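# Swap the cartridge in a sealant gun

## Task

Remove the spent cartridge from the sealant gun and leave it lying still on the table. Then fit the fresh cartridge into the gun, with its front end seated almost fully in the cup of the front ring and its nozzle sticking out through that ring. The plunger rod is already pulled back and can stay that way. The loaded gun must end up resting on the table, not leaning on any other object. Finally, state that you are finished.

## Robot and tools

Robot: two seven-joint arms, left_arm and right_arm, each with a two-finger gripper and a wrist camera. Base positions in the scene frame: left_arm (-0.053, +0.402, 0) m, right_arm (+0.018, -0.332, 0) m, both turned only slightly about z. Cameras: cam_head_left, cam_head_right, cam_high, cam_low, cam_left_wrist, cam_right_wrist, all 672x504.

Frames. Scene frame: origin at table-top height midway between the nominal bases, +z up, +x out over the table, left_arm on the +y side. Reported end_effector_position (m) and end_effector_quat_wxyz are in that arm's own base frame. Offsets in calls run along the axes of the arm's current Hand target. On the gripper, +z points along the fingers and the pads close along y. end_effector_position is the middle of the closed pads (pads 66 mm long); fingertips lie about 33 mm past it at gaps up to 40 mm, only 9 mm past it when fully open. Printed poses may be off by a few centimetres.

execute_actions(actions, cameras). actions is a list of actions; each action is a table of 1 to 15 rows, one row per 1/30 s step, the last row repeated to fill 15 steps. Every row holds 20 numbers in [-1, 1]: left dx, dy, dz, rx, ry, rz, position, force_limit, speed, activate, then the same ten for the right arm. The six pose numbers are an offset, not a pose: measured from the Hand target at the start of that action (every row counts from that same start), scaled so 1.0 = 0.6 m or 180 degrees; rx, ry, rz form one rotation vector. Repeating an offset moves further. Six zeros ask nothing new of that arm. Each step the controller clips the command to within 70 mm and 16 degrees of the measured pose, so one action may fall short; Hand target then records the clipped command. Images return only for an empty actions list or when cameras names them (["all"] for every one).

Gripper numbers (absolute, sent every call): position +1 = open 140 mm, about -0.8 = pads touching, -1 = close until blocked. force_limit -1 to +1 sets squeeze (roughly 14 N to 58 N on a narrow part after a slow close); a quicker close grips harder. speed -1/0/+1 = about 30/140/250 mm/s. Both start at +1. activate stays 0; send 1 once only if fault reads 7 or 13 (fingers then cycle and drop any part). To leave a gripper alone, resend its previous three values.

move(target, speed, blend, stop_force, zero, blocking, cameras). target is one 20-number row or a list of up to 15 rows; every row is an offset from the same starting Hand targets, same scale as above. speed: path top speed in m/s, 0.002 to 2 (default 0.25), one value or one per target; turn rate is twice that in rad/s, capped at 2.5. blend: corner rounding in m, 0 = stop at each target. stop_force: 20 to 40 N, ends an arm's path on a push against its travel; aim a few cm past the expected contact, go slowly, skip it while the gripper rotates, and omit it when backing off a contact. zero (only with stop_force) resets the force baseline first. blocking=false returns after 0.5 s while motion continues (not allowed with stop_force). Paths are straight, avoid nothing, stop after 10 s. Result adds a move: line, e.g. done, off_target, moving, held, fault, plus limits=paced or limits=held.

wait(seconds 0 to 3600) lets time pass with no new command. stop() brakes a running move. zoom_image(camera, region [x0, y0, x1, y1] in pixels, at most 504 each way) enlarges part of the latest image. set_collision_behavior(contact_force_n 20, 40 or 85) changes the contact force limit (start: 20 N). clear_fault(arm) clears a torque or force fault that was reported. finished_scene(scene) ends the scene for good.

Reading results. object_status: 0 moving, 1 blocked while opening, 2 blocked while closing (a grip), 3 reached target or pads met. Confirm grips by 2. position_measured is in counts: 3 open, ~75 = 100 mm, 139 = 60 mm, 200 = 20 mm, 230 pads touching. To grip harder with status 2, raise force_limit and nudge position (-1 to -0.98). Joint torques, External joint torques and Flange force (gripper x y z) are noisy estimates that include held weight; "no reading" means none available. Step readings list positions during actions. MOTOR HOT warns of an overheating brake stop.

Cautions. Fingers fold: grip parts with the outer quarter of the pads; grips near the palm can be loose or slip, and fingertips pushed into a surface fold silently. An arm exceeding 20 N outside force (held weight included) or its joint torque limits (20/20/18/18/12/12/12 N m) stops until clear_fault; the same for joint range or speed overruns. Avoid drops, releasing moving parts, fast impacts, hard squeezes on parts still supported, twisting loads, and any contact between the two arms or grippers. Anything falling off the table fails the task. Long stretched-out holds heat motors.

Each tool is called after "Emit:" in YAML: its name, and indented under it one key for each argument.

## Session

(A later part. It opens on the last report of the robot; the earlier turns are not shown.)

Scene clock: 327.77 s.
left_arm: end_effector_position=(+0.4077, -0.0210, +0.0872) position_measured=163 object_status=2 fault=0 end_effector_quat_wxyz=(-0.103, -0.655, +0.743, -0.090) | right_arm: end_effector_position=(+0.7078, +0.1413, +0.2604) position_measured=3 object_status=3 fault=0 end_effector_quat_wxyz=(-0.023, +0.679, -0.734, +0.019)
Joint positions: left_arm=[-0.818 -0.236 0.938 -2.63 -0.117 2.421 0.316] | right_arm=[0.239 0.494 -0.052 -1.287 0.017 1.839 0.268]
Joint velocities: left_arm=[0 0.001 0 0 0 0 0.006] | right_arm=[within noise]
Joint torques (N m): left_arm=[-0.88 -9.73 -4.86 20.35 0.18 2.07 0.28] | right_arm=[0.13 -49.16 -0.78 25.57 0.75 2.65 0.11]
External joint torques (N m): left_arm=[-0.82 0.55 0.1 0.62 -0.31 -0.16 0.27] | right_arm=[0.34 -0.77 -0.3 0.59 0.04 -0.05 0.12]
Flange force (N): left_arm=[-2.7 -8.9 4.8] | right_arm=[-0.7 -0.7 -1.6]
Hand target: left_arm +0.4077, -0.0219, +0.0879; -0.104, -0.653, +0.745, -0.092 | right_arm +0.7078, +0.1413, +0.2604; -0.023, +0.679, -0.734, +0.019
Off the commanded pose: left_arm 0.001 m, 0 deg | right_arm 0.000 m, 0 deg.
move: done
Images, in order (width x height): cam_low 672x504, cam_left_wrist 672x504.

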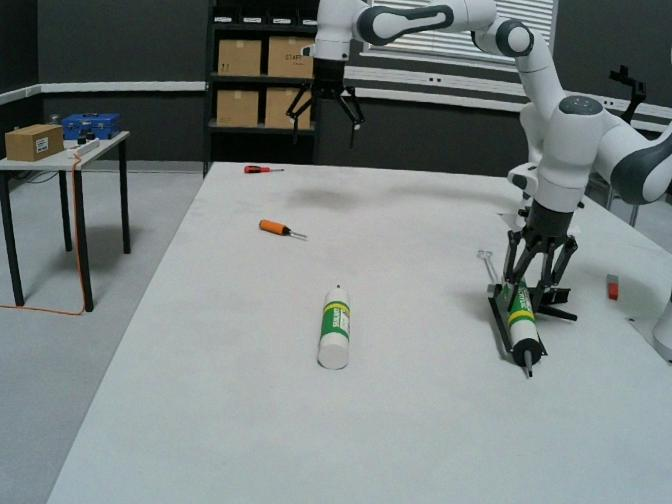

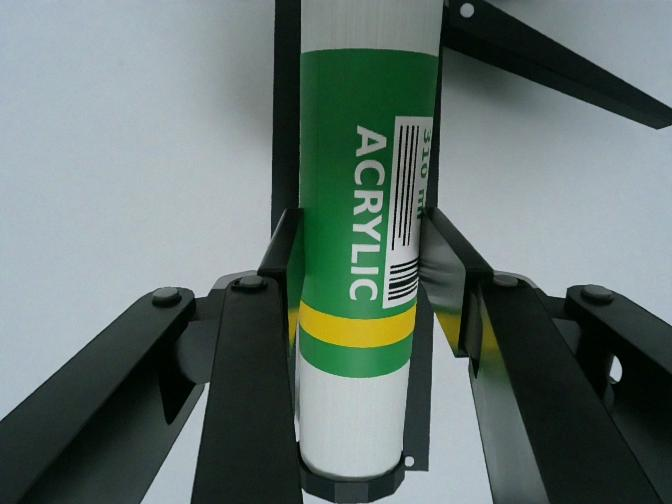

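Emit:
move:
  target: [0.135,0,0,0,0,0,-1,-0.05,-1,0,0,0,0,0,0,0,1,1,1,0]
  speed: 0.06
  cameras: ["cam_left_wrist","cam_low","cam_high"]

Scene clock: 334.10 s.
left_arm: end_effector_position=(+0.3984, -0.0985, +0.1102) position_measured=231 object_status=3 fault=0 end_effector_quat_wxyz=(-0.102, -0.649, +0.748, -0.092) | right_arm: end_effector_position=(+0.7078, +0.1413, +0.2604) position_measured=3 object_status=3 fault=0 end_effector_quat_wxyz=(-0.023, +0.679, -0.734, +0.019)
Joint positions: left_arm=[-0.792 -0.301 0.724 -2.662 -0.118 2.421 0.139] | right_arm=[0.239 0.494 -0.052 -1.287 0.017 1.839 0.268]
Joint velocities: left_arm=[0 0 -0.001 0.001 0 0 -0.007] | right_arm=[within noise]
Joint torques (N m): left_arm=[0.18 -11.54 -5.72 20.19 0.08 2.34 -0.06] | right_arm=[0.16 -49.12 -0.84 25.54 0.77 2.61 0.12]
External joint torques (N m): left_arm=[0.24 1.12 -0.61 -0.32 -0.44 -0.03 -0.06] | right_arm=[0.2 -0.71 -0.48 0.52 0.05 -0.1 0.12]
Flange force (N): left_arm=[0.4 -2.6 2.9] | right_arm=[-0.4 -0.6 -1.5]
Hand target: left_arm +0.3975, -0.0991, +0.1102; -0.104, -0.653, +0.745, -0.092 | right_arm +0.7078, +0.1413, +0.2604; -0.023, +0.679, -0.734, +0.019
Off the commanded pose: left_arm 0.001 m, 1 deg | right_arm 0.000 m, 0 deg.
move: done
Images, in order (width x height): cam_high 672x504, cam_low 672x504, cam_left_wrist 672x504.

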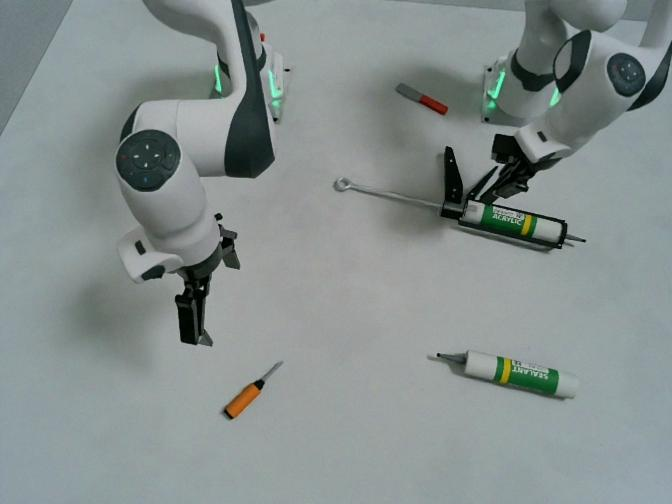

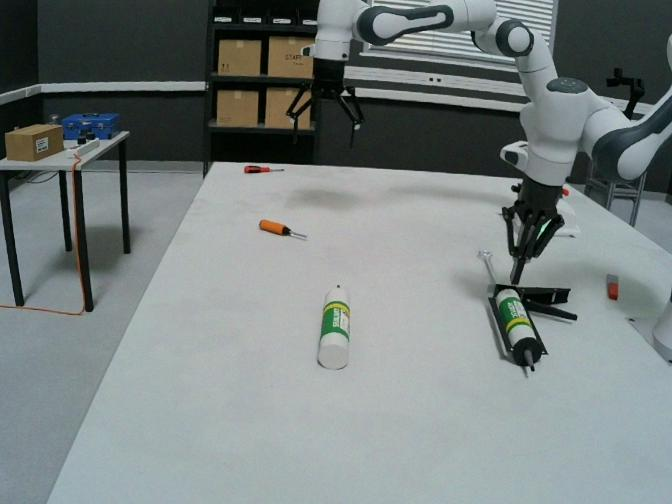

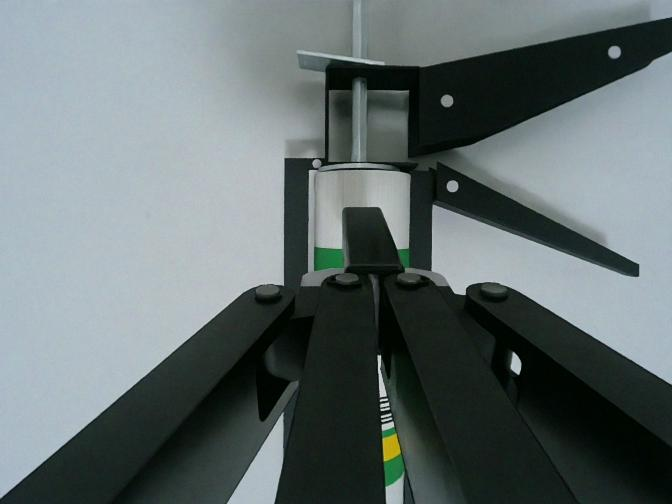

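Emit:
move:
  target:
    - [0.023,0,-0.08,0,0,0,-1,-0.05,-1,0,0,0,0,0,0,0,1,1,1,0]
    - [-0.0888,0.0003,-0.1118,0,-0.0889,0,-1,-0.05,-1,0,0,0,0,0,0,0,1,1,1,0]
    - [-0.0888,0.0003,-0.1118,0,-0.0889,0,0.5,-0.05,0,0,0,0,0,0,0,0,1,1,1,0]
  speed: 0.15
  cameras: ["cam_left_wrist"]

Scene clock: 363.80 s.
left_arm: end_effector_position=(+0.4072, -0.0306, +0.1607) position_measured=66 object_status=0 fault=0 end_effector_quat_wxyz=(+0.001, -0.657, +0.754, -0.002) | right_arm: end_effector_position=(+0.7078, +0.1413, +0.2604) position_measured=3 object_status=3 fault=0 end_effector_quat_wxyz=(-0.023, +0.679, -0.734, +0.019)
Joint positions: left_arm=[-0.514 -0.383 0.438 -2.6 0.203 2.244 -0.094] | right_arm=[0.239 0.494 -0.052 -1.287 0.017 1.839 0.268]
Joint torques (N m): left_arm=[0.19 -13.1 -4.94 22.99 0.64 2.5 -0.1] | right_arm=[0.17 -49.18 -0.84 25.59 0.76 2.65 0.08]
External joint torques (N m): left_arm=[0.19 2.12 -0.58 0.17 0.05 -0.09 -0.1] | right_arm=[0.15 -0.75 -0.52 0.58 0.05 -0.06 0.08]
Flange force (N): left_arm=[0.8 -6.9 2.8] | right_arm=[-0.3 -0.8 -1.6]
Hand target: left_arm +0.4065, -0.0301, +0.1601; +0.000, -0.659, +0.752, +0.000 | right_arm +0.7078, +0.1413, +0.2604; -0.023, +0.679, -0.734, +0.019
Off the commanded pose: left_arm 0.001 m, 0 deg | right_arm 0.000 m, 0 deg.
move: done

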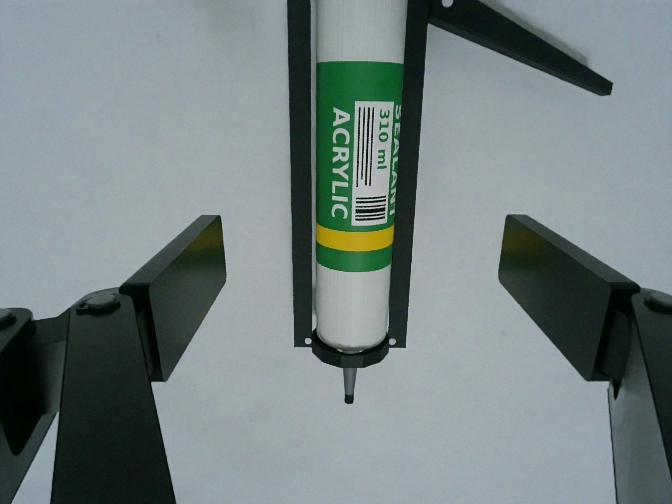

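Emit:
zoom_image:
  camera: "cam_left_wrist"
  region: [260, 280, 440, 420]

Scaled by 2.800.

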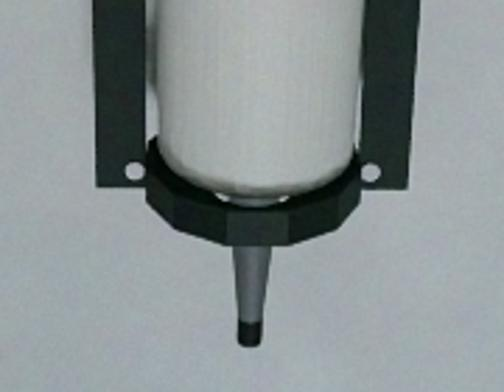

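Emit:
move:
  target:
    - [-0.002,0.0012,0.12,0,0,0.0025,0.4,-0.05,-1,0,0,0,0,0,0,0,1,1,1,0]
    - [-0.002,0.0012,0.1693,0,0,0.0025,0.4,-0.05,-1,0,0,0,0,0,0,0,1,1,1,0]
  speed: [0.12,0.05]
  cameras: ["cam_left_wrist"]

Emit:
execute_actions:
  actions:
    - [[0,0,0,0,0,0,-1,0.0,-1,0,0,0,0,0,0,0,1,1,1,0]]
    - [[0,0,0,0,0,0,-1,0.0,-1,0,0,0,0,0,0,0,1,1,1,0]]
    - [[0,0,0,0,0,0,-1,0.0,-1,0,0,0,0,0,0,0,1,1,1,0]]
    - [[0,0,0,0,0,0,-1,0.0,-1,0,0,0,0,0,0,0,1,1,1,0]]
    - [[0,0,0,0,0,0,-1,0.0,-1,0,0,0,0,0,0,0,1,1,1,0]]
    - [[0,0,0,0,0,0,-1,0.0,-1,0,0,0,0,0,0,0,1,1,1,0]]
  cameras: ["cam_left_wrist"]

Scene clock: 439.47 s.
left_arm: end_effector_position=(+0.4057, -0.0285, +0.0590) position_measured=78 object_status=3 fault=0 end_effector_quat_wxyz=(+0.001, -0.658, +0.753, +0.001) | right_arm: end_effector_position=(+0.7078, +0.1413, +0.2604) position_measured=3 object_status=3 fault=0 end_effector_quat_wxyz=(-0.023, +0.679, -0.734, +0.019)
Joint positions: left_arm=[-0.571 -0.142 0.52 -2.696 0.135 2.568 -0.034] | right_arm=[0.239 0.494 -0.052 -1.287 0.017 1.839 0.268]
Joint velocities: left_arm=[-0.001 -0.001 0 0.002 0 0.003 0.005] | right_arm=[within noise]
Joint torques (N m): left_arm=[-0.88 -16.79 -1.73 19.39 -0.04 2.88 0.23] | right_arm=[0.14 -49.09 -0.77 25.52 0.75 2.64 0.05]
External joint torques (N m): left_arm=[-0.91 2.04 0.07 0.14 -0.44 0.3 0.23] | right_arm=[0.02 -0.84 -0.52 0.58 0.04 -0.06 0.06]
Flange force (N): left_arm=[0.3 -9.2 9.1] | right_arm=[-0.1 -0.5 -1.6]
Hand target: left_arm +0.4059, -0.0287, +0.0585; +0.000, -0.656, +0.755, +0.000 | right_arm +0.7078, +0.1413, +0.2604; -0.023, +0.679, -0.734, +0.019
Off the commanded pose: left_arm 0.001 m, 0 deg | right_arm 0.000 m, 0 deg.
move: done

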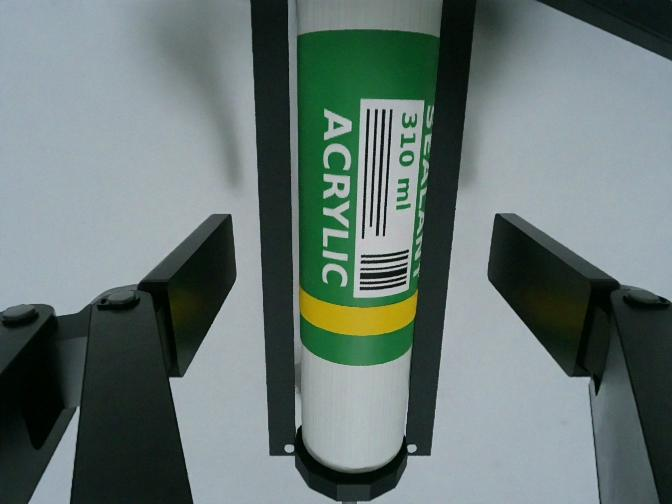

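Scene clock: 442.67 s.
left_arm: end_effector_position=(+0.4065, -0.0286, +0.0593) position_measured=166 object_status=2 fault=0 end_effector_quat_wxyz=(+0.001, -0.657, +0.754, +0.000) | right_arm: end_effector_position=(+0.7078, +0.1413, +0.2604) position_measured=3 object_status=3 fault=0 end_effector_quat_wxyz=(-0.023, +0.679, -0.734, +0.019)
Joint positions: left_arm=[-0.572 -0.142 0.522 -2.695 0.135 2.569 -0.032] | right_arm=[0.239 0.494 -0.052 -1.287 0.017 1.839 0.268]
Joint torques (N m): left_arm=[-0.78 -16.32 -1.61 18.79 0.01 2.7 0.27] | right_arm=[0.17 -49.19 -0.81 25.48 0.77 2.63 0.09]
External joint torques (N m): left_arm=[-0.75 2.51 0.26 -0.47 -0.39 0.11 0.27] | right_arm=[0.25 -0.74 -0.41 0.46 0.06 -0.08 0.1]
External joint torques at the end of the 2nd action: left_arm=[-0.88 2.06 0.23 0.16 -0.42 0.25 0.25] | right_arm=[0.12 -0.72 -0.56 0.55 0.03 -0.08 0.07]
External joint torques at the end of the 3rd action: left_arm=[-0.83 2.08 0.13 0.19 -0.4 0.26 0.29] | right_arm=[0.26 -0.84 -0.42 0.74 0.04 -0.05 0.07]
External joint torques at the end of the 4th action: left_arm=[-0.83 2.55 0.19 0.06 -0.4 0.13 0.27] | right_arm=[0.05 -0.89 -0.52 0.66 0.03 -0.06 0.1]
External joint torques at the end of the 5th action: left_arm=[-0.79 2.55 0.21 -0.5 -0.39 0.1 0.31] | right_arm=[0.26 -1.24 -0.44 0.8 0.03 -0.06 0.05]
Flange force (N): left_arm=[-0.2 -8.6 10.2] | right_arm=[-0.3 0.0 -1.4]
Flange force at the end of the 2nd action (N): left_arm=[-0.1 -9.4 9.1] | right_arm=[-0.3 -0.8 -1.5]
Flange force at the end of the 3rd action (N): left_arm=[-0.1 -9.4 9.1] | right_arm=[-0.7 -1.4 -1.9]
Flange force at the end of the 4th action (N): left_arm=[-0.1 -10.5 10.2] | right_arm=[-0.2 -0.8 -1.8]
Flange force at the end of the 5th action (N): left_arm=[-0.2 -8.7 10.4] | right_arm=[-0.3 -0.2 -2.2]
Hand target: left_arm +0.4059, -0.0287, +0.0585; +0.000, -0.656, +0.755, +0.000 | right_arm +0.7078, +0.1413, +0.2604; -0.023, +0.679, -0.734, +0.019
Off the commanded pose: left_arm 0.001 m, 0 deg | right_arm 0.000 m, 0 deg.
Step readings (end_effector_position of left_arm | right_arm; steps 1 to 15: 1st action; 16 to 30: 2nd action; 31 to 45: 3rd action; 46 to 60: 4th action; 61 to 75: 5th action; 76 to 90: 6th action):
0: (+0.4057, -0.0285, +0.0590) | (+0.7078, +0.1413, +0.2604)
1: (+0.4057, -0.0285, +0.0590) | (+0.7078, +0.1413, +0.2604)
2: (+0.4057, -0.0285, +0.0590) | (+0.7078, +0.1413, +0.2604)
4: (+0.4058, -0.0285, +0.0590) | (+0.7078, +0.1413, +0.2604)
8: (+0.4058, -0.0285, +0.0590) | (+0.7078, +0.1413, +0.2604)
15: (+0.4058, -0.0285, +0.0590) | (+0.7078, +0.1413, +0.2604)
16: (+0.4058, -0.0285, +0.0590) | (+0.7078, +0.1413, +0.2604)
17: (+0.4058, -0.0285, +0.0590) | (+0.7078, +0.1413, +0.2604)
19: (+0.4058, -0.0285, +0.0590) | (+0.7078, +0.1413, +0.2604)
23: (+0.4058, -0.0285, +0.0590) | (+0.7078, +0.1413, +0.2604)
30: (+0.4058, -0.0285, +0.0590) | (+0.7078, +0.1413, +0.2604)
31: (+0.4058, -0.0285, +0.0590) | (+0.7078, +0.1413, +0.2604)
32: (+0.4058, -0.0285, +0.0590) | (+0.7078, +0.1413, +0.2604)
34: (+0.4058, -0.0285, +0.0590) | (+0.7078, +0.1413, +0.2604)
38: (+0.4058, -0.0285, +0.0590) | (+0.7078, +0.1413, +0.2604)
45: (+0.4058, -0.0285, +0.0590) | (+0.7078, +0.1413, +0.2604)
46: (+0.4058, -0.0285, +0.0590) | (+0.7078, +0.1413, +0.2604)
47: (+0.4058, -0.0285, +0.0590) | (+0.7078, +0.1413, +0.2604)
49: (+0.4058, -0.0285, +0.0590) | (+0.7078, +0.1413, +0.2604)
53: (+0.4059, -0.0285, +0.0590) | (+0.7078, +0.1413, +0.2604)
60: (+0.4062, -0.0286, +0.0592) | (+0.7078, +0.1413, +0.2604)
61: (+0.4062, -0.0286, +0.0592) | (+0.7078, +0.1413, +0.2604)
62: (+0.4064, -0.0286, +0.0593) | (+0.7078, +0.1413, +0.2604)
64: (+0.4064, -0.0286, +0.0593) | (+0.7078, +0.1413, +0.2604)
68: (+0.4065, -0.0286, +0.0593) | (+0.7078, +0.1413, +0.2604)
75: (+0.4065, -0.0286, +0.0593) | (+0.7078, +0.1413, +0.2604)
76: (+0.4065, -0.0286, +0.0593) | (+0.7078, +0.1413, +0.2604)
77: (+0.4065, -0.0286, +0.0593) | (+0.7078, +0.1413, +0.2604)
79: (+0.4065, -0.0286, +0.0593) | (+0.7078, +0.1413, +0.2604)
83: (+0.4065, -0.0286, +0.0593) | (+0.7078, +0.1413, +0.2604)
90: (+0.4065, -0.0286, +0.0593) | (+0.7078, +0.1413, +0.2604)

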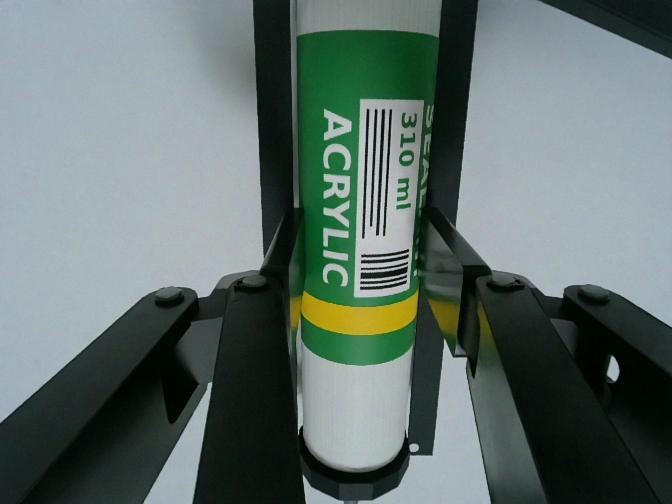

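Emit:
move:
  target:
    - [0,0,-0.0065,0,0,0,-1,0.0,-1,0,0,0,0,0,0,0,1,1,1,0]
    - [-0.014,0,-0.0278,0,0.0389,0,-1,0.0,-1,0,0,0,0,0,0,0,1,1,1,0]
    - [-0.020,0,-0.0445,0,0.0722,0,-1,0.0,-1,0,0,0,0,0,0,0,1,1,1,0]
    - [-0.0242,0,-0.0523,0,0.0889,0,-1,0.0,-1,0,0,0,0,0,0,0,1,1,1,0]
  speed: 0.04
  blend: [0.001,0.003,0.003,0]
  cameras: ["cam_left_wrist","cam_low"]

Scene clock: 462.90 s.
left_arm: end_effector_position=(+0.4076, -0.0134, +0.0889) position_measured=166 object_status=2 fault=0 end_effector_quat_wxyz=(-0.104, -0.652, +0.746, -0.089) | right_arm: end_effector_position=(+0.7078, +0.1413, +0.2604) position_measured=3 object_status=3 fault=0 end_effector_quat_wxyz=(-0.023, +0.679, -0.734, +0.019)
Joint positions: left_arm=[-0.711 -0.21 0.844 -2.621 -0.16 2.402 0.372] | right_arm=[0.239 0.494 -0.052 -1.287 0.017 1.839 0.268]
Joint velocities: left_arm=[-0.001 0.001 0 0.001 -0.001 -0.001 0.005] | right_arm=[within noise]
Joint torques (N m): left_arm=[-0.85 -12.18 -4.01 20.71 -0.02 2.04 0.35] | right_arm=[0.19 -49.13 -0.74 25.56 0.74 2.64 0.09]
External joint torques (N m): left_arm=[-0.93 0.48 0.01 0.79 -0.49 -0.15 0.35] | right_arm=[0.18 -0.69 -0.42 0.54 0.03 -0.07 0.09]
Flange force (N): left_arm=[-2.9 -9.2 4.6] | right_arm=[-0.4 -0.8 -1.5]
Hand target: left_arm +0.4079, -0.0143, +0.0899; -0.105, -0.650, +0.747, -0.091 | right_arm +0.7078, +0.1413, +0.2604; -0.023, +0.679, -0.734, +0.019
Off the commanded pose: left_arm 0.001 m, 0 deg | right_arm 0.000 m, 0 deg.
move: done
Images, in order (width x height): cam_low 672x504, cam_left_wrist 672x504.

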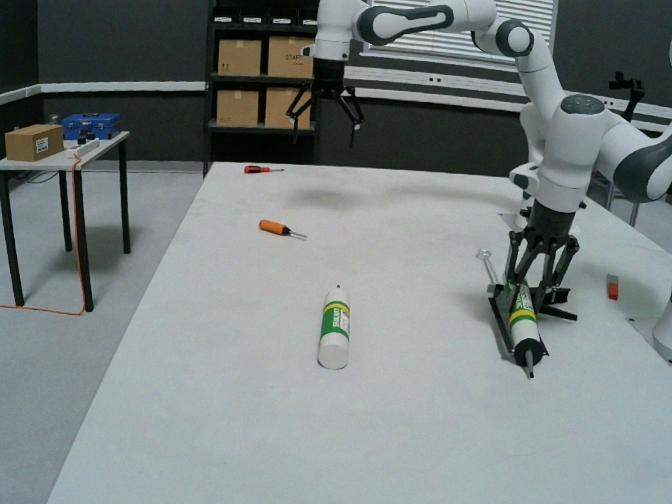

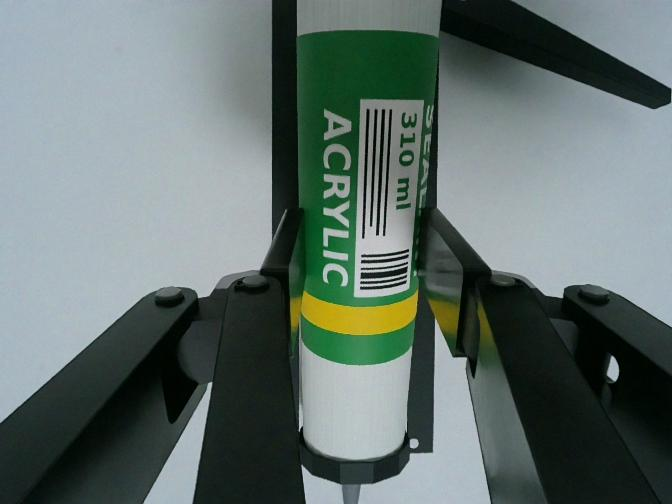

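Emit:
move:
  target: [0.05,0,0,0,0,0,-1,0.0,-1,0,0,0,0,0,0,0,1,1,1,0]
  speed: 0.04
  cameras: ["cam_left_wrist","cam_low"]

Scene clock: 487.13 s.
left_arm: end_effector_position=(+0.4043, -0.0427, +0.0979) position_measured=166 object_status=2 fault=0 end_effector_quat_wxyz=(-0.104, -0.647, +0.749, -0.092) | right_arm: end_effector_position=(+0.7078, +0.1413, +0.2604) position_measured=3 object_status=3 fault=0 end_effector_quat_wxyz=(-0.023, +0.679, -0.734, +0.019)
Joint positions: left_arm=[-0.701 -0.247 0.768 -2.639 -0.153 2.402 0.31] | right_arm=[0.239 0.494 -0.052 -1.287 0.017 1.839 0.268]
Joint velocities: left_arm=[0 0 0 0.001 0 0 -0.005] | right_arm=[within noise]
Joint torques (N m): left_arm=[0.18 -12.53 -5.14 19.9 0.66 2.27 -0.1] | right_arm=[0.14 -49.16 -0.82 25.56 0.77 2.65 0.05]
External joint torques (N m): left_arm=[0.17 0.66 -0.73 -0.31 0.18 0.03 -0.11] | right_arm=[0.04 -0.65 -0.56 0.52 0.05 -0.06 0.05]
Flange force (N): left_arm=[1.1 0.6 0.3] | right_arm=[-0.2 -0.9 -1.4]
Hand target: left_arm +0.4039, -0.0429, +0.0981; -0.105, -0.650, +0.747, -0.091 | right_arm +0.7078, +0.1413, +0.2604; -0.023, +0.679, -0.734, +0.019
Off the commanded pose: left_arm 0.000 m, 0 deg | right_arm 0.000 m, 0 deg.
move: done
Images, in order (width x height): cam_low 672x504, cam_left_wrist 672x504.

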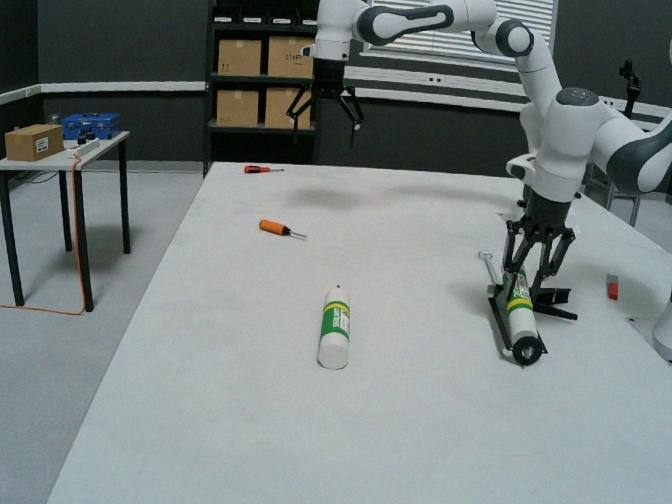

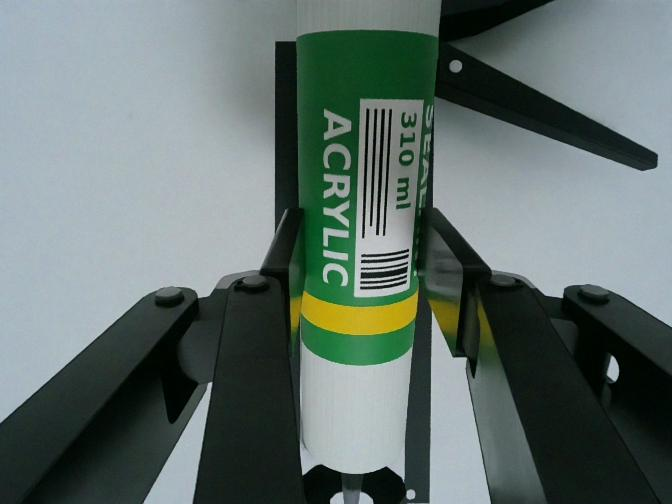

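Emit:
move:
  target:
    - [0.08,0,0,0,0,0,-1,0.0,-1,0,0,0,0,0,0,0,1,1,1,0]
    - [0.10,0,-0.06,0,0,0,-1,0.0,-1,0,0,0,0,0,0,0,1,1,1,0]
  speed: 0.04
  cameras: ["cam_left_wrist","cam_low"]

Scene clock: 494.43 s.
left_arm: end_effector_position=(+0.3972, -0.0904, +0.1484) position_measured=166 object_status=2 fault=0 end_effector_quat_wxyz=(-0.105, -0.647, +0.749, -0.092) | right_arm: end_effector_position=(+0.7078, +0.1413, +0.2604) position_measured=3 object_status=3 fault=0 end_effector_quat_wxyz=(-0.023, +0.679, -0.734, +0.019)
Joint positions: left_arm=[-0.631 -0.367 0.579 -2.625 -0.109 2.296 0.134] | right_arm=[0.239 0.494 -0.052 -1.287 0.017 1.839 0.268]
Joint velocities: left_arm=[0.001 -0.002 -0.001 0.001 0.001 -0.004 -0.006] | right_arm=[within noise]
Joint torques (N m): left_arm=[-0.08 -12.74 -5.88 22.78 0.63 2.22 -0.14] | right_arm=[0.14 -49.16 -0.86 25.54 0.76 2.63 0.03]
External joint torques (N m): left_arm=[-0.12 0.86 -0.76 0.96 0.17 -0.15 -0.15] | right_arm=[0.16 -0.78 -0.51 0.59 0.05 -0.07 0.04]
Flange force (N): left_arm=[1.0 -4.7 -0.6] | right_arm=[-0.3 -0.8 -1.6]
Hand target: left_arm +0.3973, -0.0902, +0.1492; -0.105, -0.650, +0.747, -0.091 | right_arm +0.7078, +0.1413, +0.2604; -0.023, +0.679, -0.734, +0.019
Off the commanded pose: left_arm 0.001 m, 0 deg | right_arm 0.000 m, 0 deg.
move: done
Images, in order (width x height): cam_low 672x504, cam_left_wrist 672x504.

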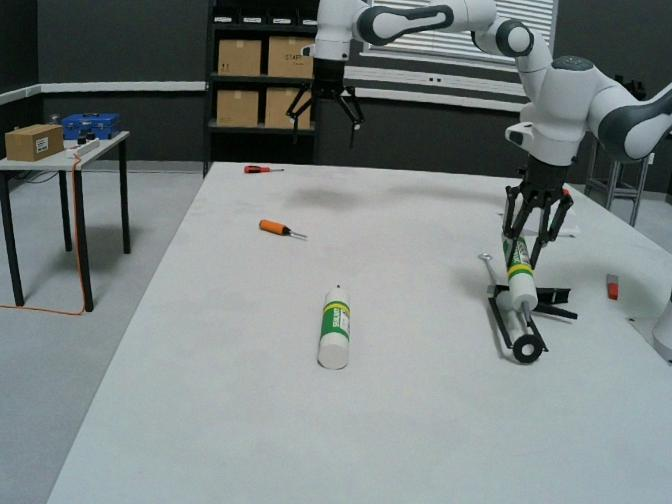

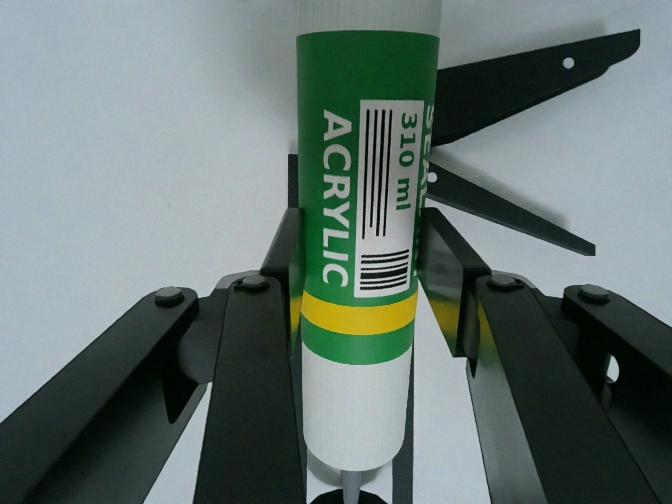

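Emit:
move:
  target:
    - [0.0233,0,-0.0813,0,-0.0889,0,-1,0.0,-1,0,0,0,0,0,0,0,1,1,1,0]
    - [-0.5168,-0.2553,-0.219,0,-0.0889,0,-1,0.0,-1,0,0,0,0,0,0,0,1,1,1,0]
    - [-0.572,-0.2553,-0.0267,0,-0.0889,0,-1,0.0,-1,0,0,0,0,0,0,0,1,1,1,0]
  speed: [0.1,0.15,0.08]
  blend: [0.02,0.02,0]
  cameras: ["cam_left_wrist","cam_low"]

Scene clock: 522.67 s.
left_arm: end_effector_position=(+0.5938, +0.2194, +0.0695) position_measured=166 object_status=2 fault=0 end_effector_quat_wxyz=(-0.002, -0.658, +0.753, +0.002) | right_arm: end_effector_position=(+0.7078, +0.1413, +0.2604) position_measured=3 object_status=3 fault=0 end_effector_quat_wxyz=(-0.023, +0.679, -0.734, +0.019)
Joint positions: left_arm=[-0.105 0.485 0.5 -1.871 -0.295 2.277 0.675] | right_arm=[0.239 0.494 -0.052 -1.287 0.017 1.839 0.268]
Joint velocities: left_arm=[0 -0.001 -0.003 0.001 0 0.004 0.005] | right_arm=[within noise]
Joint torques (N m): left_arm=[0.43 -39.57 6.92 22.22 0.39 2.86 0.23] | right_arm=[0.11 -49.16 -0.79 25.52 0.75 2.63 0.07]
External joint torques (N m): left_arm=[0.23 1.1 -0.97 0.63 -0.19 0.37 0.23] | right_arm=[0.23 -0.96 -0.38 0.64 0.04 -0.06 0.08]
Flange force (N): left_arm=[-3.4 -5.3 3.3] | right_arm=[-0.3 -0.3 -1.8]
Hand target: left_arm +0.5955, +0.2196, +0.0703; +0.000, -0.656, +0.755, +0.000 | right_arm +0.7078, +0.1413, +0.2604; -0.023, +0.679, -0.734, +0.019
Off the commanded pose: left_arm 0.002 m, 0 deg | right_arm 0.000 m, 0 deg.
move: done
Images, in order (width x height): cam_low 672x504, cam_left_wrist 672x504.

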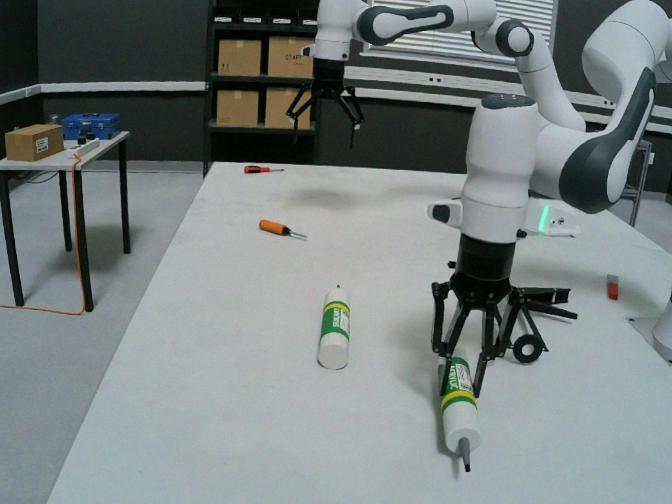

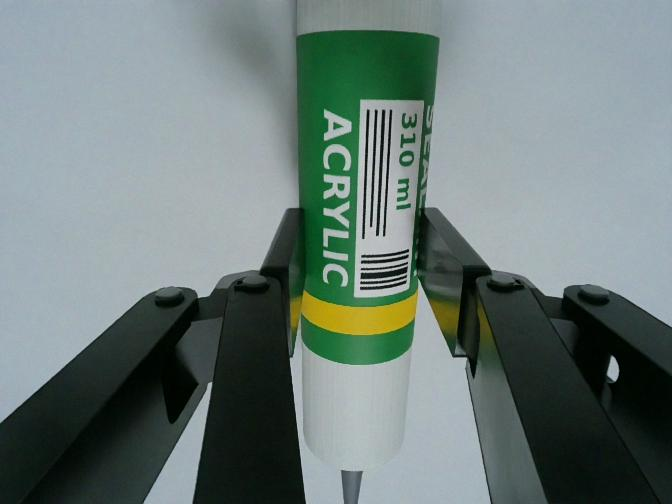

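Emit:
move:
  target: [0,0,0.0175,0,0,0,-1,0.0,-1,0,0,0,0,0,0,0,1,1,1,0]
  speed: 0.03
  cameras: ["cam_low"]

Emit:
execute_actions:
  actions:
    - [[0,0,0.0025,0,0,0,-1,0.0,-1,0,0,0,0,0,0,0,1,1,1,0]]
    - [[0,0,0.0025,0,0,0,-1,0.0,-1,0,0,0,0,0,0,0,1,1,1,0]]

Scene clock: 529.70 s.
left_arm: end_effector_position=(+0.5944, +0.2194, +0.0598) position_measured=166 object_status=2 fault=0 end_effector_quat_wxyz=(-0.001, -0.658, +0.753, +0.002) | right_arm: end_effector_position=(+0.7078, +0.1413, +0.2604) position_measured=3 object_status=3 fault=0 end_effector_quat_wxyz=(-0.023, +0.679, -0.734, +0.019)
Joint positions: left_arm=[-0.094 0.499 0.487 -1.874 -0.301 2.297 0.68] | right_arm=[0.239 0.494 -0.052 -1.287 0.017 1.839 0.268]
Joint velocities: left_arm=[0.002 0 0.001 0 0 0.003 0.001] | right_arm=[within noise]
Joint torques (N m): left_arm=[0.24 -39.83 7.28 21.82 0.25 2.9 0.27] | right_arm=[0.23 -49.11 -0.79 25.5 0.76 2.63 0.07]
External joint torques (N m): left_arm=[0.36 1.25 -0.4 0.36 -0.31 0.41 0.27] | right_arm=[-0.1 -0.7 -0.68 0.5 0.03 -0.07 0.08]
Flange force (N): left_arm=[-3.3 -4.1 3.6] | right_arm=[0.1 -0.7 -1.4]
Hand target: left_arm +0.5955, +0.2196, +0.0598; +0.000, -0.656, +0.755, +0.000 | right_arm +0.7078, +0.1413, +0.2604; -0.023, +0.679, -0.734, +0.019
Off the commanded pose: left_arm 0.001 m, 0 deg | right_arm 0.000 m, 0 deg.
move: done

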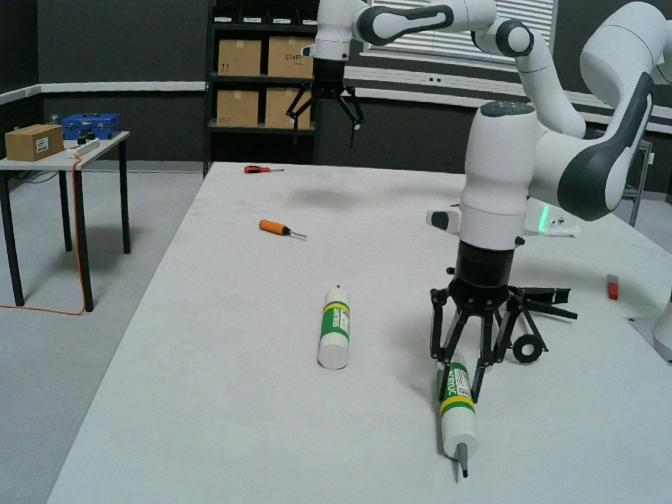

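Scene clock: 530.90 s.
left_arm: end_effector_position=(+0.5950, +0.2193, +0.0572) position_measured=166 object_status=2 fault=0 end_effector_quat_wxyz=(+0.000, -0.658, +0.753, +0.001) | right_arm: end_effector_position=(+0.7078, +0.1413, +0.2604) position_measured=3 object_status=3 fault=0 end_effector_quat_wxyz=(-0.023, +0.679, -0.734, +0.019)
Joint positions: left_arm=[-0.087 0.502 0.479 -1.875 -0.301 2.304 0.68] | right_arm=[0.239 0.494 -0.052 -1.287 0.017 1.839 0.268]
Joint torques (N m): left_arm=[0.24 -39.82 7.29 21.58 0.58 2.83 0.24] | right_arm=[0.17 -49.19 -0.75 25.55 0.74 2.64 0.06]
External joint torques (N m): left_arm=[0.28 1.59 -0.4 0.1 0.02 0.33 0.24] | right_arm=[-0.05 -0.97 -0.57 0.65 0.02 -0.05 0.07]
External joint torques at the end of the 1st action: left_arm=[0.1 1.49 -0.38 0.07 -0.04 0.4 0.22] | right_arm=[0.45 -0.95 -0.35 0.64 0.06 -0.06 0.1]
Flange force (N): left_arm=[-2.9 -3.8 3.7] | right_arm=[0.0 -0.5 -1.8]
Flange force at the end of the 1st action (N): left_arm=[-2.3 -3.3 3.7] | right_arm=[-0.6 -0.2 -1.8]
Hand target: left_arm +0.5955, +0.2196, +0.0568; +0.000, -0.656, +0.755, +0.000 | right_arm +0.7078, +0.1413, +0.2604; -0.023, +0.679, -0.734, +0.019
Off the commanded pose: left_arm 0.001 m, 0 deg | right_arm 0.000 m, 0 deg.
Step readings (end_effector_position of left_arm | right_arm; steps 1 to 15: 1st action; 16 to 30: 2nd action):
0: (+0.5944, +0.2194, +0.0598) | (+0.7078, +0.1413, +0.2604)
1: (+0.5944, +0.2195, +0.0598) | (+0.7078, +0.1413, +0.2604)
2: (+0.5946, +0.2195, +0.0597) | (+0.7078, +0.1413, +0.2604)
4: (+0.5946, +0.2195, +0.0593) | (+0.7078, +0.1413, +0.2604)
8: (+0.5947, +0.2194, +0.0589) | (+0.7078, +0.1413, +0.2604)
15: (+0.5949, +0.2194, +0.0587) | (+0.7078, +0.1413, +0.2604)
16: (+0.5949, +0.2194, +0.0587) | (+0.7078, +0.1413, +0.2604)
17: (+0.5950, +0.2194, +0.0585) | (+0.7078, +0.1413, +0.2604)
19: (+0.5949, +0.2194, +0.0580) | (+0.7078, +0.1413, +0.2604)
23: (+0.5947, +0.2193, +0.0573) | (+0.7078, +0.1413, +0.2604)
30: (+0.5949, +0.2193, +0.0572) | (+0.7078, +0.1413, +0.2604)

Emit:
execute_actions:
  actions:
    - [[0,0,0.0025,0,0,0,-1,0.0,-1,0,0,0,0,0,0,0,1,1,1,0]]
    - [[0,0,0.0025,0,0,0,-1,0.0,-1,0,0,0,0,0,0,0,1,1,1,0]]
    - [[0,0,0.002,0,0,0,-1,0.0,-1,0,0,0,0,0,0,0,1,1,1,0]]
  cameras: ["cam_low"]

Scene clock: 537.20 s.
left_arm: end_effector_position=(+0.5962, +0.2201, +0.0550) position_measured=166 object_status=2 fault=0 end_effector_quat_wxyz=(+0.002, -0.658, +0.753, +0.000) | right_arm: end_effector_position=(+0.7078, +0.1413, +0.2604) position_measured=3 object_status=3 fault=0 end_effector_quat_wxyz=(-0.023, +0.679, -0.734, +0.019)
Joint positions: left_arm=[-0.079 0.505 0.47 -1.875 -0.301 2.313 0.68] | right_arm=[0.239 0.494 -0.052 -1.287 0.017 1.839 0.268]
Joint velocities: left_arm=[0.001 -0.001 -0.001 0 0 0.003 0] | right_arm=[within noise]
Joint torques (N m): left_arm=[0.21 -37.88 6.52 20.92 0.6 2.67 0.22] | right_arm=[0.15 -49.17 -0.78 25.56 0.76 2.61 0.05]
External joint torques (N m): left_arm=[0.16 3.62 -1.17 -0.48 0.05 0.16 0.22] | right_arm=[0.12 -0.85 -0.46 0.62 0.05 -0.08 0.06]
External joint torques at the end of the 1st action: left_arm=[-0.67 1.58 -0.22 0.13 0.05 0.42 0.23] | right_arm=[-0.12 -0.9 -0.7 0.58 0.05 -0.05 0.06]
External joint torques at the end of the 2nd action: left_arm=[0.44 2.9 -1.06 -0.31 0.01 0.22 0.24] | right_arm=[0.36 -0.82 -0.3 0.65 0.06 -0.07 0.05]
Flange force (N): left_arm=[-4.2 -7.0 7.5] | right_arm=[-0.3 -0.7 -1.7]
Flange force at the end of the 1st action (N): left_arm=[-1.2 -3.2 3.3] | right_arm=[0.2 -0.3 -1.6]
Flange force at the end of the 2nd action (N): left_arm=[-4.1 -5.9 6.4] | right_arm=[-0.6 -0.9 -1.8]
Hand target: left_arm +0.5955, +0.2196, +0.0526; +0.000, -0.656, +0.755, +0.000 | right_arm +0.7078, +0.1413, +0.2604; -0.023, +0.679, -0.734, +0.019
Off the commanded pose: left_arm 0.003 m, 0 deg | right_arm 0.000 m, 0 deg.
Step readings (end_effector_position of left_arm | right_arm; steps 1 to 15: 1st action; 16 to 30: 2nd action; 31 to 45: 3rd action):
0: (+0.5950, +0.2193, +0.0572) | (+0.7078, +0.1413, +0.2604)
1: (+0.5950, +0.2193, +0.0572) | (+0.7078, +0.1413, +0.2604)
2: (+0.5951, +0.2194, +0.0571) | (+0.7078, +0.1413, +0.2604)
4: (+0.5950, +0.2194, +0.0565) | (+0.7078, +0.1413, +0.2604)
8: (+0.5948, +0.2193, +0.0558) | (+0.7078, +0.1413, +0.2604)
15: (+0.5949, +0.2193, +0.0558) | (+0.7078, +0.1413, +0.2604)
16: (+0.5950, +0.2193, +0.0557) | (+0.7078, +0.1413, +0.2604)
17: (+0.5950, +0.2194, +0.0556) | (+0.7078, +0.1413, +0.2604)
19: (+0.5950, +0.2194, +0.0550) | (+0.7078, +0.1413, +0.2604)
23: (+0.5953, +0.2196, +0.0551) | (+0.7078, +0.1413, +0.2604)
30: (+0.5955, +0.2198, +0.0550) | (+0.7078, +0.1413, +0.2604)
31: (+0.5955, +0.2198, +0.0550) | (+0.7078, +0.1413, +0.2604)
32: (+0.5956, +0.2198, +0.0550) | (+0.7078, +0.1413, +0.2604)
34: (+0.5958, +0.2199, +0.0550) | (+0.7078, +0.1413, +0.2604)
38: (+0.5960, +0.2200, +0.0550) | (+0.7078, +0.1413, +0.2604)
45: (+0.5962, +0.2201, +0.0550) | (+0.7078, +0.1413, +0.2604)

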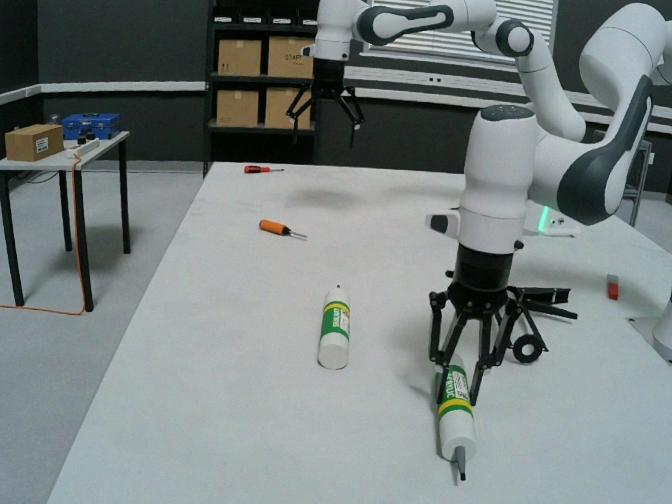

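Emit:
execute_actions:
  actions:
    - [[0,0,-0.0033,0,0,0,-1,0.0,-1,0,0,0,0,0,0,0,1,1,1,0]]
    - [[0,0,0,0,0,0,0.2,0.0,-1,0,0,0,0,0,0,0,1,1,1,0]]
    - [[0,0,0,0,0,0,0.2,0.0,-1,0,0,0,0,0,0,0,1,1,1,0]]
    - [[0,0,0,0,0,0,0.2,0.0,-1,0,0,0,0,0,0,0,1,1,1,0]]
    - [[0,0,0,0,0,0,0.2,0.0,-1,0,0,0,0,0,0,0,1,1,1,0]]
  cameras: ["cam_left_wrist"]

Scene clock: 549.83 s.
left_arm: end_effector_position=(+0.5962, +0.2201, +0.0550) position_measured=104 object_status=3 fault=0 end_effector_quat_wxyz=(+0.002, -0.658, +0.753, +0.000) | right_arm: end_effector_position=(+0.7078, +0.1413, +0.2604) position_measured=3 object_status=3 fault=0 end_effector_quat_wxyz=(-0.023, +0.679, -0.734, +0.019)
Joint positions: left_arm=[-0.079 0.505 0.47 -1.875 -0.301 2.314 0.68] | right_arm=[0.239 0.494 -0.052 -1.287 0.017 1.839 0.268]
Joint torques (N m): left_arm=[-0.25 -39.87 7.32 21.44 0.61 2.48 0.16] | right_arm=[0.12 -49.17 -0.84 25.56 0.75 2.64 0.07]
External joint torques (N m): left_arm=[-0.17 1.66 -0.26 0.01 0.06 -0.03 0.16] | right_arm=[0.21 -0.67 -0.44 0.51 0.04 -0.07 0.07]
External joint torques at the end of the 1st action: left_arm=[-0.2 2.02 -0.36 -0.16 0.07 -0.05 0.18] | right_arm=[0.27 -0.69 -0.5 0.55 0.05 -0.07 0.09]
External joint torques at the end of the 2nd action: left_arm=[-0.33 1.58 -0.4 0.04 0.06 -0.03 0.15] | right_arm=[0.19 -0.66 -0.43 0.51 0.04 -0.06 0.03]
External joint torques at the end of the 3rd action: left_arm=[-0.42 1.58 -0.44 0.09 0.06 -0.03 0.18] | right_arm=[0.29 -0.99 -0.39 0.69 0.04 -0.04 0.1]
External joint torques at the end of the 4th action: left_arm=[-0.47 1.62 -0.53 0 0.06 -0.03 0.17] | right_arm=[0.16 -0.62 -0.44 0.5 0.05 -0.08 0.02]
Flange force (N): left_arm=[-2.2 -3.9 2.9] | right_arm=[-0.4 -0.7 -1.4]
Flange force at the end of the 1st action (N): left_arm=[-2.3 -4.2 3.5] | right_arm=[-0.5 -0.8 -1.5]
Flange force at the end of the 2nd action (N): left_arm=[-1.9 -3.9 2.7] | right_arm=[-0.3 -0.7 -1.4]
Flange force at the end of the 3rd action (N): left_arm=[-1.9 -4.1 2.7] | right_arm=[-0.5 -0.4 -1.8]
Flange force at the end of the 4th action (N): left_arm=[-1.6 -3.8 2.8] | right_arm=[-0.3 -0.8 -1.4]
Hand target: left_arm +0.5955, +0.2196, +0.0546; +0.000, -0.656, +0.755, +0.000 | right_arm +0.7078, +0.1413, +0.2604; -0.023, +0.679, -0.734, +0.019
Off the commanded pose: left_arm 0.001 m, 0 deg | right_arm 0.000 m, 0 deg.
Step readings (end_effector_position of left_arm | right_arm; steps 1 to 15: 1st action; 16 to 30: 2nd action; 31 to 45: 3rd action; 46 to 60: 4th action; 61 to 75: 5th action):
0: (+0.5963, +0.2201, +0.0550) | (+0.7078, +0.1413, +0.2604)
1: (+0.5963, +0.2201, +0.0550) | (+0.7078, +0.1413, +0.2604)
2: (+0.5963, +0.2201, +0.0551) | (+0.7078, +0.1413, +0.2604)
4: (+0.5963, +0.2201, +0.0551) | (+0.7078, +0.1413, +0.2604)
8: (+0.5963, +0.2201, +0.0551) | (+0.7078, +0.1413, +0.2604)
15: (+0.5963, +0.2201, +0.0551) | (+0.7078, +0.1413, +0.2604)
16: (+0.5963, +0.2201, +0.0551) | (+0.7078, +0.1413, +0.2604)
17: (+0.5963, +0.2201, +0.0551) | (+0.7078, +0.1413, +0.2604)
19: (+0.5963, +0.2201, +0.0550) | (+0.7078, +0.1413, +0.2604)
23: (+0.5962, +0.2201, +0.0550) | (+0.7078, +0.1413, +0.2604)
30: (+0.5962, +0.2201, +0.0550) | (+0.7078, +0.1413, +0.2604)
31: (+0.5962, +0.2201, +0.0550) | (+0.7078, +0.1413, +0.2604)
32: (+0.5962, +0.2201, +0.0550) | (+0.7078, +0.1413, +0.2604)
34: (+0.5962, +0.2201, +0.0550) | (+0.7078, +0.1413, +0.2604)
38: (+0.5962, +0.2201, +0.0550) | (+0.7078, +0.1413, +0.2604)
45: (+0.5962, +0.2201, +0.0550) | (+0.7078, +0.1413, +0.2604)
46: (+0.5962, +0.2201, +0.0550) | (+0.7078, +0.1413, +0.2604)
47: (+0.5962, +0.2201, +0.0550) | (+0.7078, +0.1413, +0.2604)
49: (+0.5962, +0.2201, +0.0550) | (+0.7078, +0.1413, +0.2604)
53: (+0.5962, +0.2201, +0.0550) | (+0.7078, +0.1413, +0.2604)
60: (+0.5962, +0.2201, +0.0550) | (+0.7078, +0.1413, +0.2604)
61: (+0.5962, +0.2201, +0.0550) | (+0.7078, +0.1413, +0.2604)
62: (+0.5962, +0.2201, +0.0550) | (+0.7078, +0.1413, +0.2604)
64: (+0.5962, +0.2201, +0.0550) | (+0.7078, +0.1413, +0.2604)
68: (+0.5962, +0.2201, +0.0550) | (+0.7078, +0.1413, +0.2604)
75: (+0.5962, +0.2201, +0.0550) | (+0.7078, +0.1413, +0.2604)

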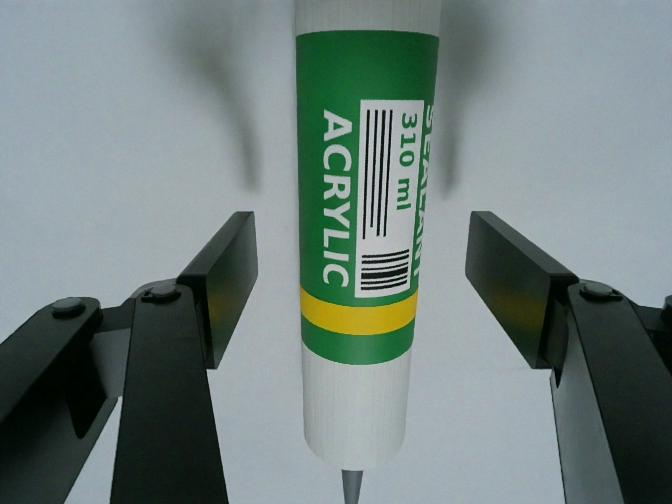

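Emit:
move:
  target:
    - [0,0,-0.2,0,0,0,0.4,0.0,-1,0,0,0,0,0,0,0,1,1,1,0]
    - [0.18,-0.15,-0.28,0,0,-0.5,0.4,0.0,-1,0,0,0,0,0,0,0,1,1,1,0]
    - [0.3608,-0.3023,-0.28,0,0,-0.999,0.4,0.0,-1,0,0,0,0,0,0,0,1,1,1,0]
  speed: [0.1,0.3,0.3]
  blend: [0.02,0.03,0]
  cameras: ["cam_left_wrist","cam_low","cam_high"]

Scene clock: 587.73 s.
left_arm: end_effector_position=(+0.7454, -0.0191, +0.2240) position_measured=78 object_status=3 fault=0 end_effector_quat_wxyz=(+0.000, +0.758, +0.652, +0.003) | right_arm: end_effector_position=(+0.7078, +0.1413, +0.2604) position_measured=3 object_status=3 fault=0 end_effector_quat_wxyz=(-0.023, +0.679, -0.734, +0.019)
Joint positions: left_arm=[-0.627 1.071 1.327 -0.992 -1.022 1.491 -2.665] | right_arm=[0.239 0.494 -0.052 -1.287 0.017 1.839 0.268]
Joint velocities: left_arm=[0 0 0 0.002 -0.001 0 -0.006] | right_arm=[within noise]
Joint torques (N m): left_arm=[0.26 -46.13 20.81 12.67 0.62 2.44 -0.09] | right_arm=[0.15 -49.15 -0.78 25.56 0.75 2.64 0.07]
External joint torques (N m): left_arm=[0.07 2.44 -0.79 0.72 -0.35 -0.15 -0.09] | right_arm=[0.18 -0.71 -0.43 0.54 0.04 -0.07 0.08]
Flange force (N): left_arm=[0.0 0.0 0.0] | right_arm=[-0.4 -0.7 -1.5]
Hand target: left_arm +0.7450, -0.0201, +0.2225; +0.000, +0.756, +0.655, +0.000 | right_arm +0.7078, +0.1413, +0.2604; -0.023, +0.679, -0.734, +0.019
Off the commanded pose: left_arm 0.002 m, 1 deg | right_arm 0.000 m, 0 deg.
move: done
Images, in order (width x height): cam_high 672x504, cam_low 672x504, cam_left_wrist 672x504.

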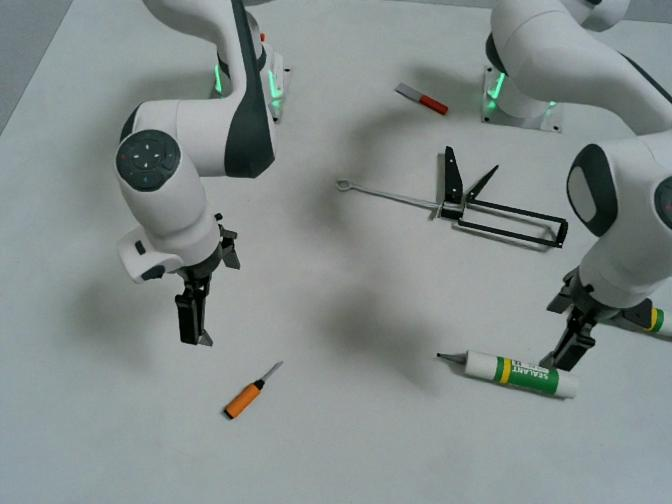

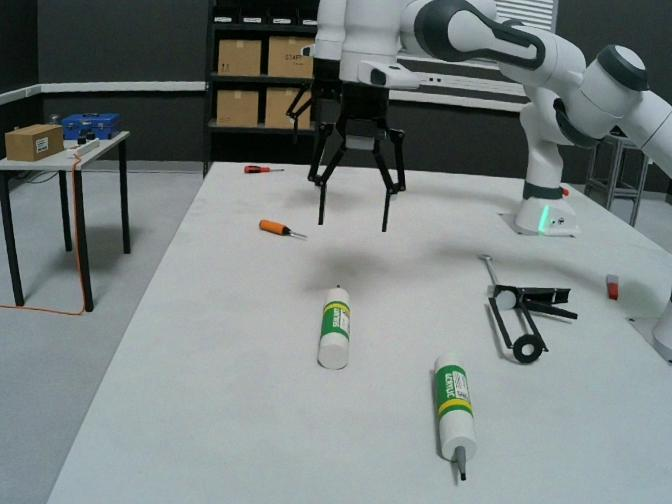

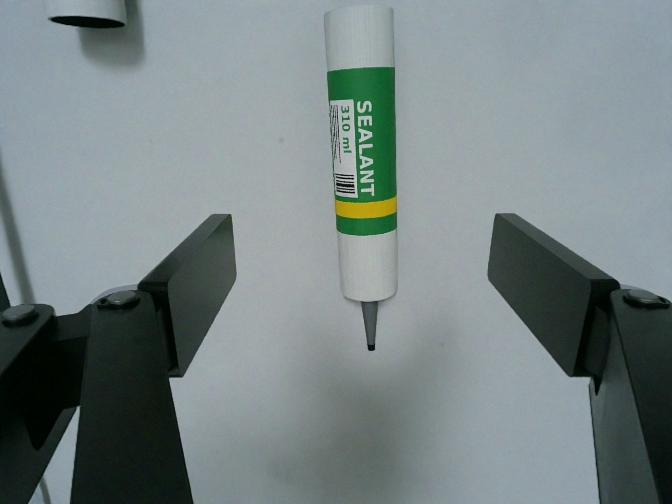

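Emit:
move:
  target:
    - [0.003,0.0167,0.17,0,0,-0.0157,0.4,0.0,-1,0,0,0,0,0,0,0,1,1,1,0]
  speed: [0.15]
  cameras: ["cam_left_wrist"]

Scene clock: 625.63 s.
left_arm: end_effector_position=(+0.7535, -0.0197, +0.1196) position_measured=78 object_status=3 fault=0 end_effector_quat_wxyz=(-0.002, +0.742, +0.671, -0.001) | right_arm: end_effector_position=(+0.7078, +0.1413, +0.2604) position_measured=3 object_status=3 fault=0 end_effector_quat_wxyz=(-0.023, +0.679, -0.734, +0.019)
Joint positions: left_arm=[-0.661 1.186 1.275 -1.107 -1.092 1.641 -2.671] | right_arm=[0.239 0.494 -0.052 -1.287 0.017 1.839 0.268]
Joint velocities: left_arm=[0.001 0.001 0.001 0 0 0.003 -0.002] | right_arm=[within noise]
Joint torques (N m): left_arm=[0.14 -47.58 23.87 12.04 0.5 2.87 -0.11] | right_arm=[0.2 -49.13 -0.82 25.55 0.73 2.64 0.07]
External joint torques (N m): left_arm=[0.08 1.63 -0.26 0.71 -0.47 0.3 -0.11] | right_arm=[0.23 -0.57 -0.46 0.47 0.01 -0.08 0.08]
Flange force (N): left_arm=[0.6 9.1 1.6] | right_arm=[-0.5 -0.8 -1.3]
Hand target: left_arm +0.7552, -0.0197, +0.1205; +0.000, +0.739, +0.673, +0.000 | right_arm +0.7078, +0.1413, +0.2604; -0.023, +0.679, -0.734, +0.019
Off the commanded pose: left_arm 0.002 m, 1 deg | right_arm 0.000 m, 0 deg.
move: done

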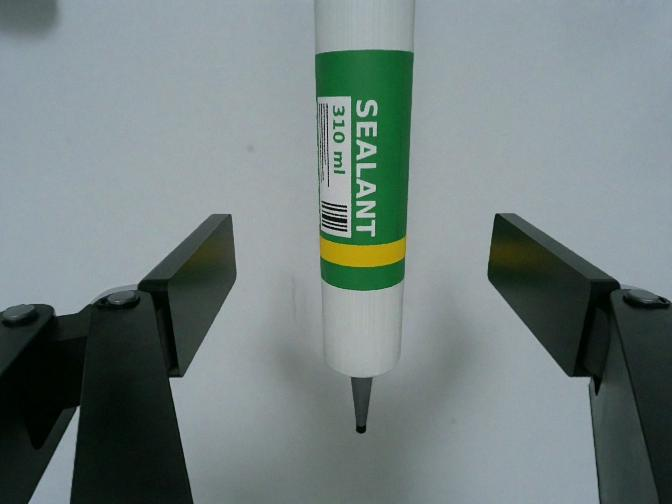

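Emit:
move:
  target:
    - [0,0.0115,0.0908,0,0,-0.0045,0.4,0.0,-1,0,0,0,0,0,0,0,1,1,1,0]
  speed: [0.08]
  cameras: ["cam_left_wrist"]

Scene clock: 649.43 s.
left_arm: end_effector_position=(+0.7607, -0.0202, +0.0661) position_measured=78 object_status=3 fault=0 end_effector_quat_wxyz=(-0.002, +0.737, +0.676, +0.000) | right_arm: end_effector_position=(+0.7078, +0.1413, +0.2604) position_measured=3 object_status=3 fault=0 end_effector_quat_wxyz=(-0.023, +0.679, -0.734, +0.019)
Joint positions: left_arm=[-0.644 1.258 1.234 -1.101 -1.133 1.71 -2.683] | right_arm=[0.239 0.494 -0.052 -1.287 0.017 1.839 0.268]
Joint velocities: left_arm=[-0.001 0 0.001 0.001 0.001 0.003 -0.003] | right_arm=[within noise]
Joint torques (N m): left_arm=[0.17 -48.76 24.08 11.41 0.51 2.83 -0.07] | right_arm=[0.17 -49.22 -0.83 25.57 0.77 2.63 0.07]
External joint torques (N m): left_arm=[0.04 1.71 -0.39 0.69 -0.45 0.25 -0.07] | right_arm=[-0.04 -0.91 -0.65 0.63 0.04 -0.07 0.07]
Flange force (N): left_arm=[0.5 8.9 2.4] | right_arm=[0.0 -0.6 -1.8]
Hand target: left_arm +0.7620, -0.0203, +0.0660; +0.000, +0.735, +0.679, +0.000 | right_arm +0.7078, +0.1413, +0.2604; -0.023, +0.679, -0.734, +0.019
Off the commanded pose: left_arm 0.001 m, 1 deg | right_arm 0.000 m, 0 deg.
move: done

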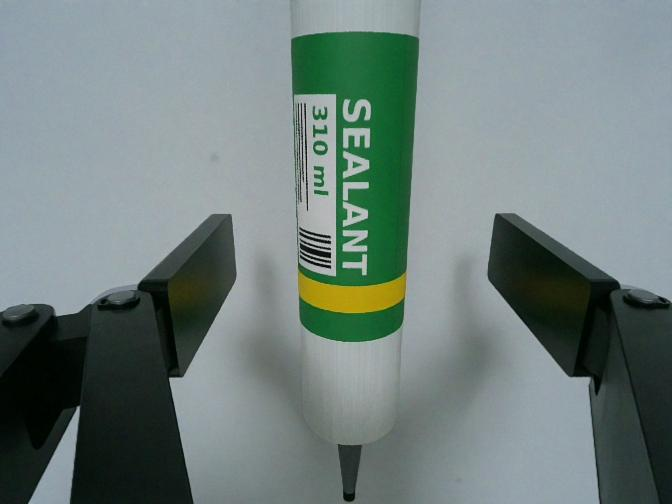

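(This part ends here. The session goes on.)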